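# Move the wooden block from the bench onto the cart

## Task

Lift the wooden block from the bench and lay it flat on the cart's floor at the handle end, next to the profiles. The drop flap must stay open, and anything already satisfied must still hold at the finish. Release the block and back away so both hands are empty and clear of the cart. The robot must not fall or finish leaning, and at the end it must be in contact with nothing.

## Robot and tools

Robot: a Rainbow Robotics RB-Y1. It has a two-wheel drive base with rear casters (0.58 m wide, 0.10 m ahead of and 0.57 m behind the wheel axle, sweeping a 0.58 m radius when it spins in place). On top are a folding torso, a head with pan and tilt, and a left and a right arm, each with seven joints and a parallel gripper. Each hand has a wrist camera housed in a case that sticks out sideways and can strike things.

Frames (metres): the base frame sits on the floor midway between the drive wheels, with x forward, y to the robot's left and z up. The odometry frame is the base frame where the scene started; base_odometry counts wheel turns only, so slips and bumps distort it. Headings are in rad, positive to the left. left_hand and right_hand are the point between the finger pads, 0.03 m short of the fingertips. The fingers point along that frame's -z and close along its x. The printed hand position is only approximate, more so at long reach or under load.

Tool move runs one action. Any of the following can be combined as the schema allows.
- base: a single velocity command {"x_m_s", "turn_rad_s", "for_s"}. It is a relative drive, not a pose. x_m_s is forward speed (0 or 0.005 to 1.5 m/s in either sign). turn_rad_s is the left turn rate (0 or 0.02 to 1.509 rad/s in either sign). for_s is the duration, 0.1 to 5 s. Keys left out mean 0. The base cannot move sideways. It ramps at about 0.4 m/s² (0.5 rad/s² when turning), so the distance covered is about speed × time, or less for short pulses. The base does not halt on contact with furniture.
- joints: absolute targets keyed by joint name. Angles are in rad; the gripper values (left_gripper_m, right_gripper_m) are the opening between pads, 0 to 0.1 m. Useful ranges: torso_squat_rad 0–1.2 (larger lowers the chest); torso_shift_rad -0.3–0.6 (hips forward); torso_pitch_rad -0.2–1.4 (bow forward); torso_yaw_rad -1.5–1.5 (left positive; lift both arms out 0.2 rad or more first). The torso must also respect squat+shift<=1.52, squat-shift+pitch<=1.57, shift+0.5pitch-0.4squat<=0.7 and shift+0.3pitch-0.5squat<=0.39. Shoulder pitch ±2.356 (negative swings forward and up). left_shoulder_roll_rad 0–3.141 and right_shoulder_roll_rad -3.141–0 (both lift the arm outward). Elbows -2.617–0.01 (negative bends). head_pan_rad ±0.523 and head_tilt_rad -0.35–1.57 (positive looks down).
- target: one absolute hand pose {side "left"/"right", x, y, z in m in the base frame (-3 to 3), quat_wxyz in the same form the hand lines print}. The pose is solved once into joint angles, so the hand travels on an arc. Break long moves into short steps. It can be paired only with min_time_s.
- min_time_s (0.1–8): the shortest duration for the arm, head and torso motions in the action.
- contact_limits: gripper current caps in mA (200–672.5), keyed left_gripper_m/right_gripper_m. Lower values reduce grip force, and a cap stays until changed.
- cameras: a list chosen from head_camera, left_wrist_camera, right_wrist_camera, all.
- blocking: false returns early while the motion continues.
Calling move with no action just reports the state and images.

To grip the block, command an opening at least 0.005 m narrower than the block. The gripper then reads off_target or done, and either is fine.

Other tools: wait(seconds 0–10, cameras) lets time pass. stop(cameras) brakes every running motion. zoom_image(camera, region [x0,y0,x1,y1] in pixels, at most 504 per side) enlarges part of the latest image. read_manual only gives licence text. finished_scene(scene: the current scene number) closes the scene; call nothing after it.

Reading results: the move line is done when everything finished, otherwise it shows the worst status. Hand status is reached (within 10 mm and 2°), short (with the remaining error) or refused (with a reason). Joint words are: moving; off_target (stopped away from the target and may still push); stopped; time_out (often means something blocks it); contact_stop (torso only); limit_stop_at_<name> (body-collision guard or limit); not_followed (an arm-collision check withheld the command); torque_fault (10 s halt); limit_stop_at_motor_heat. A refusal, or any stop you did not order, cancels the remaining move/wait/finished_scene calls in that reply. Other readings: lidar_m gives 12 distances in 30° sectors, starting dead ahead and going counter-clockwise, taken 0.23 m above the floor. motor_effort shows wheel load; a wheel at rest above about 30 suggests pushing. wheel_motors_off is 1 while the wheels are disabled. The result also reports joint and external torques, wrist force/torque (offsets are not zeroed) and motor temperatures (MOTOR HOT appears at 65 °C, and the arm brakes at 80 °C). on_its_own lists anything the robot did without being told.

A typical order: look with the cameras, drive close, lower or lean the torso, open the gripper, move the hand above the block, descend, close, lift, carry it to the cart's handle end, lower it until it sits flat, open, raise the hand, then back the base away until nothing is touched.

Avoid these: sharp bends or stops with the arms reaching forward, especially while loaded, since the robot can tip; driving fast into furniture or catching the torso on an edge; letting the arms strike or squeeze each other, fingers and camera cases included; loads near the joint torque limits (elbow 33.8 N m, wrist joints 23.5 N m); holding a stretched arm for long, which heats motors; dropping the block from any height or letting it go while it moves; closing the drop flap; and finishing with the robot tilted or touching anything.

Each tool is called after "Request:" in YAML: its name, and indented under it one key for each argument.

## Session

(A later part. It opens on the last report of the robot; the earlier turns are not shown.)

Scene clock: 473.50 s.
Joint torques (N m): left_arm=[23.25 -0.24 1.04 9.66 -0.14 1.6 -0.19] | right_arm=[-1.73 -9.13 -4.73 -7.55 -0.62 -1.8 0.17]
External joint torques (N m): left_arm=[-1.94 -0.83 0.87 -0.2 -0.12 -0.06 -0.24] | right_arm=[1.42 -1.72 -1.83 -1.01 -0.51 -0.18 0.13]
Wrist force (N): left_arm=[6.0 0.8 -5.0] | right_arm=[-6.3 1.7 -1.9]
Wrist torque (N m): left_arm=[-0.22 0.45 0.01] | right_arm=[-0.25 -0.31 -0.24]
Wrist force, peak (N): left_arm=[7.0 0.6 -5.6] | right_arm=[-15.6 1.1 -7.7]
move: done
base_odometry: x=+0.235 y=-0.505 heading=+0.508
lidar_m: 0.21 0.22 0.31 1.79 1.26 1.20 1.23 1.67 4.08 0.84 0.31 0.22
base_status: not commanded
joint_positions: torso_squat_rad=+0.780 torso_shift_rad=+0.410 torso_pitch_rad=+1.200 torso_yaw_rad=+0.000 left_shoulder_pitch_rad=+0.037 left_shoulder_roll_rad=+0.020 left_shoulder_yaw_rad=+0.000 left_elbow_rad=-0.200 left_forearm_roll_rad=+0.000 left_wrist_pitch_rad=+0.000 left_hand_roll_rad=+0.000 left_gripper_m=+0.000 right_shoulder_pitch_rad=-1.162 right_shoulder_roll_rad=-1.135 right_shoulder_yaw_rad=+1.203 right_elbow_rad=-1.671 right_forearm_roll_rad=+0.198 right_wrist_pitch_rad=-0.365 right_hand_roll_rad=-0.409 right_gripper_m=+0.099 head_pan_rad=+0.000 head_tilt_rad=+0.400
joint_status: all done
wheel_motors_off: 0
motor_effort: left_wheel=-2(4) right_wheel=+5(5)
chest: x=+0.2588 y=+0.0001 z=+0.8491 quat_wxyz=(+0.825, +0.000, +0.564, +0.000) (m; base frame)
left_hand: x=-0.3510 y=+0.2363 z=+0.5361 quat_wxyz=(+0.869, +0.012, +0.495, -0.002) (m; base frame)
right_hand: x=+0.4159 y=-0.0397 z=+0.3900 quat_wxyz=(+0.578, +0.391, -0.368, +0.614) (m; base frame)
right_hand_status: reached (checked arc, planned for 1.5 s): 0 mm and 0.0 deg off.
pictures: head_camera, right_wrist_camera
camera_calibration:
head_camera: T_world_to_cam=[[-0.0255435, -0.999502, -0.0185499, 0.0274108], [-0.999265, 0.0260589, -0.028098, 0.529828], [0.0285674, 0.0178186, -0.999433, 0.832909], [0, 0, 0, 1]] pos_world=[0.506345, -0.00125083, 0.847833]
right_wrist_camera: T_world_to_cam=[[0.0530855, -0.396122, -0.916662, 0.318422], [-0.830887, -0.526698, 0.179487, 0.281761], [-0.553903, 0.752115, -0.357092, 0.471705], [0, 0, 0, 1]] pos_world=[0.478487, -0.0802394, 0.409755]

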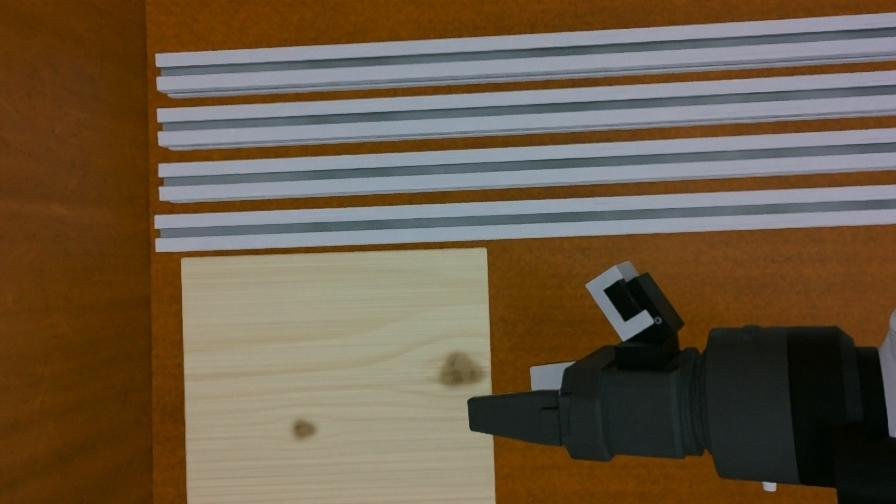

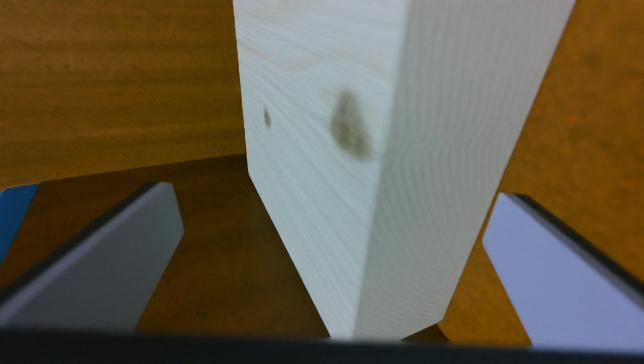

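Request:
move:
  target: {"side":"right","x":0.43,"y":-0.13,"z":0.41,"quat_wxyz":[0.5782,0.3912,-0.3683,0.614]}
  min_time_s: 1.2

Request:
move:
  target: {"side":"right","x":0.48,"y":-0.13,"z":0.52,"quat_wxyz":[0.5782,0.3912,-0.3683,0.614]}
  min_time_s: 1.2

Request:
move:
  joints: {"torso_squat_rad":0.4,"torso_shift_rad":0.2,"torso_pitch_rad":1.1}
  min_time_s: 1.7
  cameras: ["head_camera"]

Scene clock: 477.03 s.
Joint torques (N m): left_arm=[23.21 -0.21 1.36 9.68 -0.22 1.6 -0.18] | right_arm=[-1.17 -12.54 -5.21 -4.56 -0.58 -1.64 0.25]
External joint torques (N m): left_arm=[-1.98 -0.79 1.19 -0.18 -0.2 -0.06 -0.23] | right_arm=[1.05 -1.17 -2.09 0.26 -0.36 0.02 0.2]
Wrist force (N): left_arm=[6.7 1.3 -5.0] | right_arm=[-6.1 1.9 -1.3]
Wrist torque (N m): left_arm=[-0.27 0.53 0.04] | right_arm=[-0.25 -0.31 -0.22]
Wrist force, peak (N): left_arm=[7.2 0.9 -5.7] | right_arm=[-6.7 1.9 -2.1]
move: done
base_odometry: x=+0.235 y=-0.505 heading=+0.508
lidar_m: 0.21 0.23 0.31 1.81 1.27 1.21 1.23 1.66 4.10 0.87 0.31 0.22
base_status: not commanded
joint_positions: torso_squat_rad=+0.780 torso_shift_rad=+0.410 torso_pitch_rad=+1.200 torso_yaw_rad=+0.000 left_shoulder_pitch_rad=+0.037 left_shoulder_roll_rad=+0.020 left_shoulder_yaw_rad=+0.000 left_elbow_rad=-0.200 left_forearm_roll_rad=+0.000 left_wrist_pitch_rad=+0.000 left_hand_roll_rad=+0.000 left_gripper_m=+0.000 right_shoulder_pitch_rad=-1.057 right_shoulder_roll_rad=-1.355 right_shoulder_yaw_rad=+1.114 right_elbow_rad=-1.665 right_forearm_roll_rad=+0.107 right_wrist_pitch_rad=-0.597 right_hand_roll_rad=-0.339 right_gripper_m=+0.099 head_pan_rad=+0.000 head_tilt_rad=+0.400
joint_status: all done
wheel_motors_off: 0
motor_effort: left_wheel=-3(3) right_wheel=+3(6)
chest: x=+0.2588 y=+0.0001 z=+0.8491 quat_wxyz=(+0.825, +0.000, +0.564, +0.000) (m; base frame)
left_hand: x=-0.3510 y=+0.2363 z=+0.5361 quat_wxyz=(+0.869, +0.012, +0.495, -0.002) (m; base frame)
right_hand: x=+0.4300 y=-0.1298 z=+0.4100 quat_wxyz=(+0.578, +0.391, -0.368, +0.614) (m; base frame)
right_hand_status: reached (checked arc, planned for 1.2 s): 0 mm and 0.0 deg off.
pictures: none

Scene clock: 478.57 s.
Joint torques (N m): left_arm=[23.4 -0.43 1.2 9.74 -0.25 1.56 -0.2] | right_arm=[-5.56 -14.34 -5.77 -5.38 -0.48 -1.41 -0.21]
External joint torques (N m): left_arm=[-1.79 -1.02 1.02 -0.11 -0.23 -0.1 -0.24] | right_arm=[-1.12 -1.4 -0.92 -0.61 -0.17 0.13 -0.25]
Wrist force (N): left_arm=[6.4 0.5 -5.3] | right_arm=[-5.9 1.8 -1.4]
Wrist torque (N m): left_arm=[-0.15 0.53 -0.02] | right_arm=[-0.26 -0.28 -0.05]
Wrist force, peak (N): left_arm=[6.9 0.5 -5.5] | right_arm=[-6.5 1.2 -2.2]
move: done
base_odometry: x=+0.235 y=-0.505 heading=+0.508
lidar_m: 0.21 0.21 0.30 1.81 1.27 1.20 1.24 1.67 4.09 0.86 0.31 0.23
base_status: not commanded
joint_positions: torso_squat_rad=+0.780 torso_shift_rad=+0.410 torso_pitch_rad=+1.200 torso_yaw_rad=+0.000 left_shoulder_pitch_rad=+0.037 left_shoulder_roll_rad=+0.020 left_shoulder_yaw_rad=+0.000 left_elbow_rad=-0.200 left_forearm_roll_rad=+0.000 left_wrist_pitch_rad=+0.000 left_hand_roll_rad=+0.000 left_gripper_m=+0.000 right_shoulder_pitch_rad=-1.115 right_shoulder_roll_rad=-1.703 right_shoulder_yaw_rad=+1.023 right_elbow_rad=-2.057 right_forearm_roll_rad=+0.035 right_wrist_pitch_rad=-0.508 right_hand_roll_rad=-0.512 right_gripper_m=+0.099 head_pan_rad=+0.000 head_tilt_rad=+0.400
joint_status: all done
wheel_motors_off: 0
motor_effort: left_wheel=-3(3) right_wheel=+3(6)
chest: x=+0.2588 y=+0.0001 z=+0.8492 quat_wxyz=(+0.825, +0.000, +0.564, +0.000) (m; base frame)
left_hand: x=-0.3510 y=+0.2363 z=+0.5361 quat_wxyz=(+0.869, +0.012, +0.495, -0.002) (m; base frame)
right_hand: x=+0.4796 y=-0.1295 z=+0.5197 quat_wxyz=(+0.578, +0.392, -0.368, +0.614) (m; base frame)
right_hand_status: reached (checked arc, planned for 1.2 s): 1 mm and 0.1 deg off.
pictures: none

Scene clock: 480.57 s.
Joint torques (N m): left_arm=[21.7 -0.17 1.28 9.06 -0.28 1.39 -0.21] | right_arm=[-6.52 -14.54 -6.72 -4.64 -0.59 -1.33 -0.16]
External joint torques (N m): left_arm=[-2.24 -0.8 1.11 -0.3 -0.26 -0.15 -0.25] | right_arm=[-0.98 -1.22 -0.98 -0.32 -0.19 0.09 -0.2]
Wrist force (N): left_arm=[5.6 0.9 -6.1] | right_arm=[-6.1 2.0 -2.0]
Wrist torque (N m): left_arm=[-0.22 0.46 0.03] | right_arm=[-0.23 -0.27 -0.07]
Wrist force, peak (N): left_arm=[7.1 0.8 -5.4] | right_arm=[-6.7 1.8 -2.3]
move: done
base_odometry: x=+0.235 y=-0.505 heading=+0.508
lidar_m: 0.20 0.22 0.30 1.81 1.27 1.20 1.24 1.67 4.10 0.86 0.31 0.22
base_status: not commanded
joint_positions: torso_squat_rad=+0.400 torso_shift_rad=+0.200 torso_pitch_rad=+1.100 torso_yaw_rad=+0.000 left_shoulder_pitch_rad=+0.037 left_shoulder_roll_rad=+0.020 left_shoulder_yaw_rad=+0.000 left_elbow_rad=-0.200 left_forearm_roll_rad=+0.000 left_wrist_pitch_rad=+0.000 left_hand_roll_rad=+0.000 left_gripper_m=+0.000 right_shoulder_pitch_rad=-1.115 right_shoulder_roll_rad=-1.703 right_shoulder_yaw_rad=+1.023 right_elbow_rad=-2.057 right_forearm_roll_rad=+0.035 right_wrist_pitch_rad=-0.508 right_hand_roll_rad=-0.512 right_gripper_m=+0.099 head_pan_rad=+0.000 head_tilt_rad=+0.400
joint_status: all done
wheel_motors_off: 0
motor_effort: left_wheel=-2(6) right_wheel=+5(8)
chest: x=+0.1758 y=+0.0001 z=+1.0528 quat_wxyz=(+0.853, +0.000, +0.523, +0.000) (m; base frame)
left_hand: x=-0.3998 y=+0.2363 z=+0.6807 quat_wxyz=(+0.893, +0.012, +0.451, -0.001) (m; base frame)
right_hand: x=+0.4284 y=-0.1295 z=+0.7469 quat_wxyz=(+0.559, +0.361, -0.397, +0.633) (m; base frame)
pictures: head_camera
camera_calibration:
head_camera: T_world_to_cam=[[-0.0235736, -0.999502, -0.0209986, 0.0313002], [-0.991519, 0.0260603, -0.127323, 0.555771], [0.127807, 0.0178191, -0.991639, 1.01307], [0, 0, 0, 1]] pos_world=[0.422318, -0.00125083, 1.07602]

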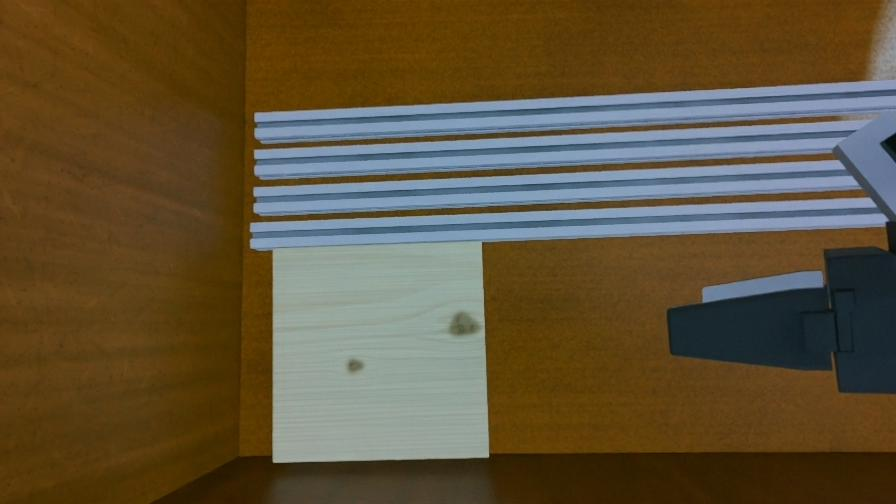

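Request:
move:
  joints: {"torso_squat_rad":0.05,"torso_shift_rad":0.0,"torso_pitch_rad":1.0}
  min_time_s: 1.7

Request:
move:
  base: {"x_m_s":-0.3,"for_s":1.3}

Request:
move:
  joints: {"torso_squat_rad":0.1,"torso_pitch_rad":0.4,"head_tilt_rad":0.5,"head_pan_rad":0.1}
  cameras: ["head_camera"]

Request:
zoom_image:
  camera: "head_camera"
  region: [200, 50, 600, 350]

Scene clock: 484.93 s.
Joint torques (N m): left_arm=[20.5 -0.18 0.9 8.58 -0.15 1.19 -0.2] | right_arm=[-7.66 -14.72 -6.75 -4.1 -0.65 -1.37 -0.08]
External joint torques (N m): left_arm=[-1.94 -0.87 0.73 -0.19 -0.14 -0.21 -0.24] | right_arm=[-1.07 -1.16 -0.18 -0.29 -0.16 -0.06 -0.12]
Wrist force (N): left_arm=[6.1 0.4 -6.4] | right_arm=[-5.9 3.1 -1.8]
Wrist torque (N m): left_arm=[-0.15 0.51 0.00] | right_arm=[-0.33 -0.27 -0.04]
Wrist force, peak (N): left_arm=[7.0 1.3 -5.6] | right_arm=[-6.6 2.6 -2.4]
move: done
base_odometry: x=+0.235 y=-0.505 heading=+0.508
lidar_m: 0.20 0.22 0.31 1.80 1.27 1.20 1.24 1.68 4.08 0.85 0.31 0.22
base_status: not commanded
joint_positions: torso_squat_rad=+0.050 torso_shift_rad=+0.000 torso_pitch_rad=+1.000 torso_yaw_rad=+0.000 left_shoulder_pitch_rad=+0.037 left_shoulder_roll_rad=+0.020 left_shoulder_yaw_rad=+0.000 left_elbow_rad=-0.200 left_forearm_roll_rad=+0.000 left_wrist_pitch_rad=+0.000 left_hand_roll_rad=+0.000 left_gripper_m=+0.000 right_shoulder_pitch_rad=-1.115 right_shoulder_roll_rad=-1.703 right_shoulder_yaw_rad=+1.023 right_elbow_rad=-2.057 right_forearm_roll_rad=+0.035 right_wrist_pitch_rad=-0.508 right_hand_roll_rad=-0.512 right_gripper_m=+0.099 head_pan_rad=+0.000 head_tilt_rad=+0.400
joint_status: all done
wheel_motors_off: 0
motor_effort: left_wheel=+0(7) right_wheel=+4(6)
chest: x=+0.0324 y=+0.0001 z=+1.1468 quat_wxyz=(+0.878, +0.000, +0.479, +0.000) (m; base frame)
left_hand: x=-0.5033 y=+0.2363 z=+0.7191 quat_wxyz=(+0.914, +0.012, +0.406, -0.001) (m; base frame)
right_hand: x=+0.3142 y=-0.1295 z=+0.8677 quat_wxyz=(+0.538, +0.329, -0.424, +0.650) (m; base frame)
pictures: none

Scene clock: 487.40 s.
Joint torques (N m): left_arm=[20.77 -0.16 1.13 8.77 -0.14 1.24 -0.28] | right_arm=[-7.55 -14.55 -7.22 -4.13 -0.69 -1.28 -0.13]
External joint torques (N m): left_arm=[-1.67 -0.85 0.96 0 -0.13 -0.17 -0.32] | right_arm=[-0.96 -0.99 -0.66 -0.32 -0.2 0.02 -0.17]
Wrist force (N): left_arm=[5.9 0.6 -6.6] | right_arm=[-5.9 2.7 -1.7]
Wrist torque (N m): left_arm=[-0.16 0.48 -0.02] | right_arm=[-0.24 -0.27 -0.06]
Wrist force, peak (N): left_arm=[6.0 0.6 -7.4] | right_arm=[-6.1 3.3 -1.9]
move: done
base_odometry: x=-0.106 y=-0.695 heading=+0.509
lidar_m: 0.60 0.63 4.09 1.30 0.89 0.85 0.88 1.19 2.95 2.52 0.87 0.63
base_status: done (sent for 1.3 of 1.3 s)
joint_positions: torso_squat_rad=+0.050 torso_shift_rad=+0.000 torso_pitch_rad=+1.000 torso_yaw_rad=+0.000 left_shoulder_pitch_rad=+0.037 left_shoulder_roll_rad=+0.020 left_shoulder_yaw_rad=+0.000 left_elbow_rad=-0.200 left_forearm_roll_rad=+0.000 left_wrist_pitch_rad=+0.000 left_hand_roll_rad=+0.000 left_gripper_m=+0.000 right_shoulder_pitch_rad=-1.115 right_shoulder_roll_rad=-1.703 right_shoulder_yaw_rad=+1.023 right_elbow_rad=-2.057 right_forearm_roll_rad=+0.035 right_wrist_pitch_rad=-0.508 right_hand_roll_rad=-0.512 right_gripper_m=+0.099 head_pan_rad=+0.000 head_tilt_rad=+0.400
joint_status: not commanded
wheel_motors_off: 0
motor_effort: left_wheel=+11(47) right_wheel=-10(32)
chest: x=+0.0324 y=+0.0001 z=+1.1468 quat_wxyz=(+0.878, +0.000, +0.479, +0.000) (m; base frame)
left_hand: x=-0.5033 y=+0.2363 z=+0.7191 quat_wxyz=(+0.914, +0.012, +0.406, -0.001) (m; base frame)
right_hand: x=+0.3142 y=-0.1295 z=+0.8677 quat_wxyz=(+0.538, +0.329, -0.424, +0.650) (m; base frame)
pictures: none

Scene clock: 490.17 s.
Joint torques (N m): left_arm=[8.49 -0.18 1.05 3.49 -0.21 0.26 -0.22] | right_arm=[-11.86 -13.59 -9.56 -0.34 -1.01 -0.24 -0.04]
External joint torques (N m): left_arm=[-0.94 -0.98 0.94 -0.16 -0.2 -0.1 -0.23] | right_arm=[-0.67 -1.43 0.33 -0.14 -0.12 0.12 -0.07]
Wrist force (N): left_arm=[2.4 1.6 -7.5] | right_arm=[-3.9 6.2 -1.4]
Wrist torque (N m): left_arm=[-0.37 0.29 0.06] | right_arm=[-0.51 -0.12 -0.04]
Wrist force, peak (N): left_arm=[6.0 1.8 -6.7] | right_arm=[-4.2 6.6 -0.8]
move: done
base_odometry: x=-0.106 y=-0.695 heading=+0.509
lidar_m: 0.60 0.63 4.07 1.29 0.90 0.85 0.88 1.19 2.95 2.51 0.87 0.62
base_status: not commanded
joint_positions: torso_squat_rad=+0.100 torso_shift_rad=+0.000 torso_pitch_rad=+0.400 torso_yaw_rad=+0.000 left_shoulder_pitch_rad=+0.037 left_shoulder_roll_rad=+0.020 left_shoulder_yaw_rad=+0.000 left_elbow_rad=-0.200 left_forearm_roll_rad=+0.000 left_wrist_pitch_rad=+0.000 left_hand_roll_rad=+0.000 left_gripper_m=+0.000 right_shoulder_pitch_rad=-1.115 right_shoulder_roll_rad=-1.703 right_shoulder_yaw_rad=+1.023 right_elbow_rad=-2.057 right_forearm_roll_rad=+0.035 right_wrist_pitch_rad=-0.508 right_hand_roll_rad=-0.512 right_gripper_m=+0.099 head_pan_rad=+0.100 head_tilt_rad=+0.500
joint_status: all done
wheel_motors_off: 0
motor_effort: left_wheel=+12(12) right_wheel=-11(13)
chest: x=-0.1076 y=+0.0001 z=+1.2620 quat_wxyz=(+0.980, +0.000, +0.199, +0.000) (m; base frame)
left_hand: x=-0.3081 y=+0.2363 z=+0.6066 quat_wxyz=(+0.993, +0.011, +0.117, +0.003) (m; base frame)
right_hand: x=+0.2827 y=-0.1294 z=+1.1909 quat_wxyz=(+0.389, +0.122, -0.564, +0.718) (m; base frame)
pictures: head_camera
camera_calibration:
head_camera: T_world_to_cam=[[0.084348, -0.994017, -0.0693951, 0.0997597], [-0.746886, -0.0169704, -0.664736, 1.0003], [0.659581, 0.107899, -0.743848, 1.02075], [0, 0, 0, 1]] pos_world=[0.0654278, 0.00600032, 1.43114]

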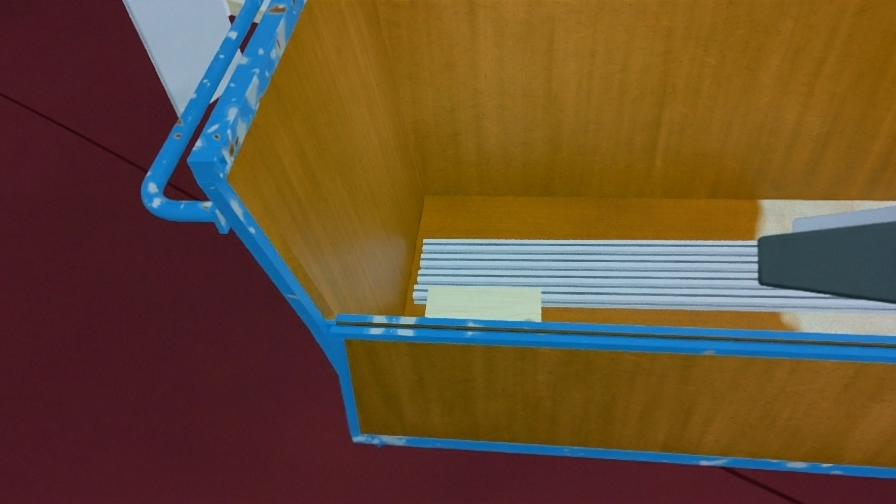

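Scaled by 1.260 from the camera's 896x504 image, which has a finer 1280x720 frame.

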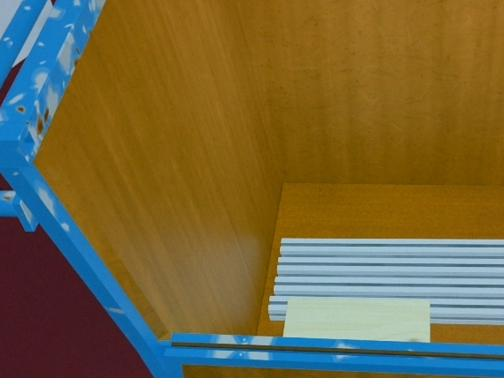

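Request:
move:
  joints: {"torso_pitch_rad":0.0,"torso_squat_rad":0.35}

Request:
finished_scene:
  scene: 2

Scene clock: 492.90 s.
Joint torques (N m): left_arm=[-1.38 0.13 1.01 -0.65 -0.24 -0.73 -0.29] | right_arm=[-13.16 -9.76 -9.9 2.46 -1.24 0.42 -0.07]
External joint torques (N m): left_arm=[0.04 -0.6 0.95 -0.04 -0.25 -0.29 -0.28] | right_arm=[-1.04 -0.99 0.31 0.13 -0.25 0.06 -0.08]
Wrist force (N): left_arm=[0.7 1.0 -7.3] | right_arm=[-2.5 7.0 -0.6]
Wrist torque (N m): left_arm=[-0.29 0.24 0.01] | right_arm=[-0.51 -0.07 -0.04]
Wrist force, peak (N): left_arm=[2.9 1.3 -8.7] | right_arm=[-4.5 6.4 -1.5]
move: done
base_odometry: x=-0.106 y=-0.695 heading=+0.509
lidar_m: 0.60 0.63 4.07 1.30 0.90 0.85 0.87 1.18 2.95 2.50 0.87 0.63
base_status: not commanded
joint_positions: torso_squat_rad=+0.350 torso_shift_rad=+0.000 torso_pitch_rad=+0.000 torso_yaw_rad=+0.000 left_shoulder_pitch_rad=+0.037 left_shoulder_roll_rad=+0.020 left_shoulder_yaw_rad=+0.000 left_elbow_rad=-0.200 left_forearm_roll_rad=+0.000 left_wrist_pitch_rad=+0.000 left_hand_roll_rad=+0.000 left_gripper_m=+0.000 right_shoulder_pitch_rad=-1.115 right_shoulder_roll_rad=-1.703 right_shoulder_yaw_rad=+1.023 right_elbow_rad=-2.057 right_forearm_roll_rad=+0.035 right_wrist_pitch_rad=-0.508 right_hand_roll_rad=-0.512 right_gripper_m=+0.099 head_pan_rad=+0.100 head_tilt_rad=+0.500
joint_status: all done
wheel_motors_off: 0
motor_effort: left_wheel=+14(14) right_wheel=-13(15)
chest: x=-0.2281 y=+0.0001 z=+1.2475 quat_wxyz=(+1.000, +0.000, +0.000, +0.000) (m; base frame)
left_hand: x=-0.1574 y=+0.2363 z=+0.5657 quat_wxyz=(+0.997, +0.011, -0.082, +0.005) (m; base frame)
right_hand: x=+0.1591 y=-0.1294 z=+1.3339 quat_wxyz=(+0.269, -0.023, -0.630, +0.728) (m; base frame)
pictures: none

The scene is finished: the task was done.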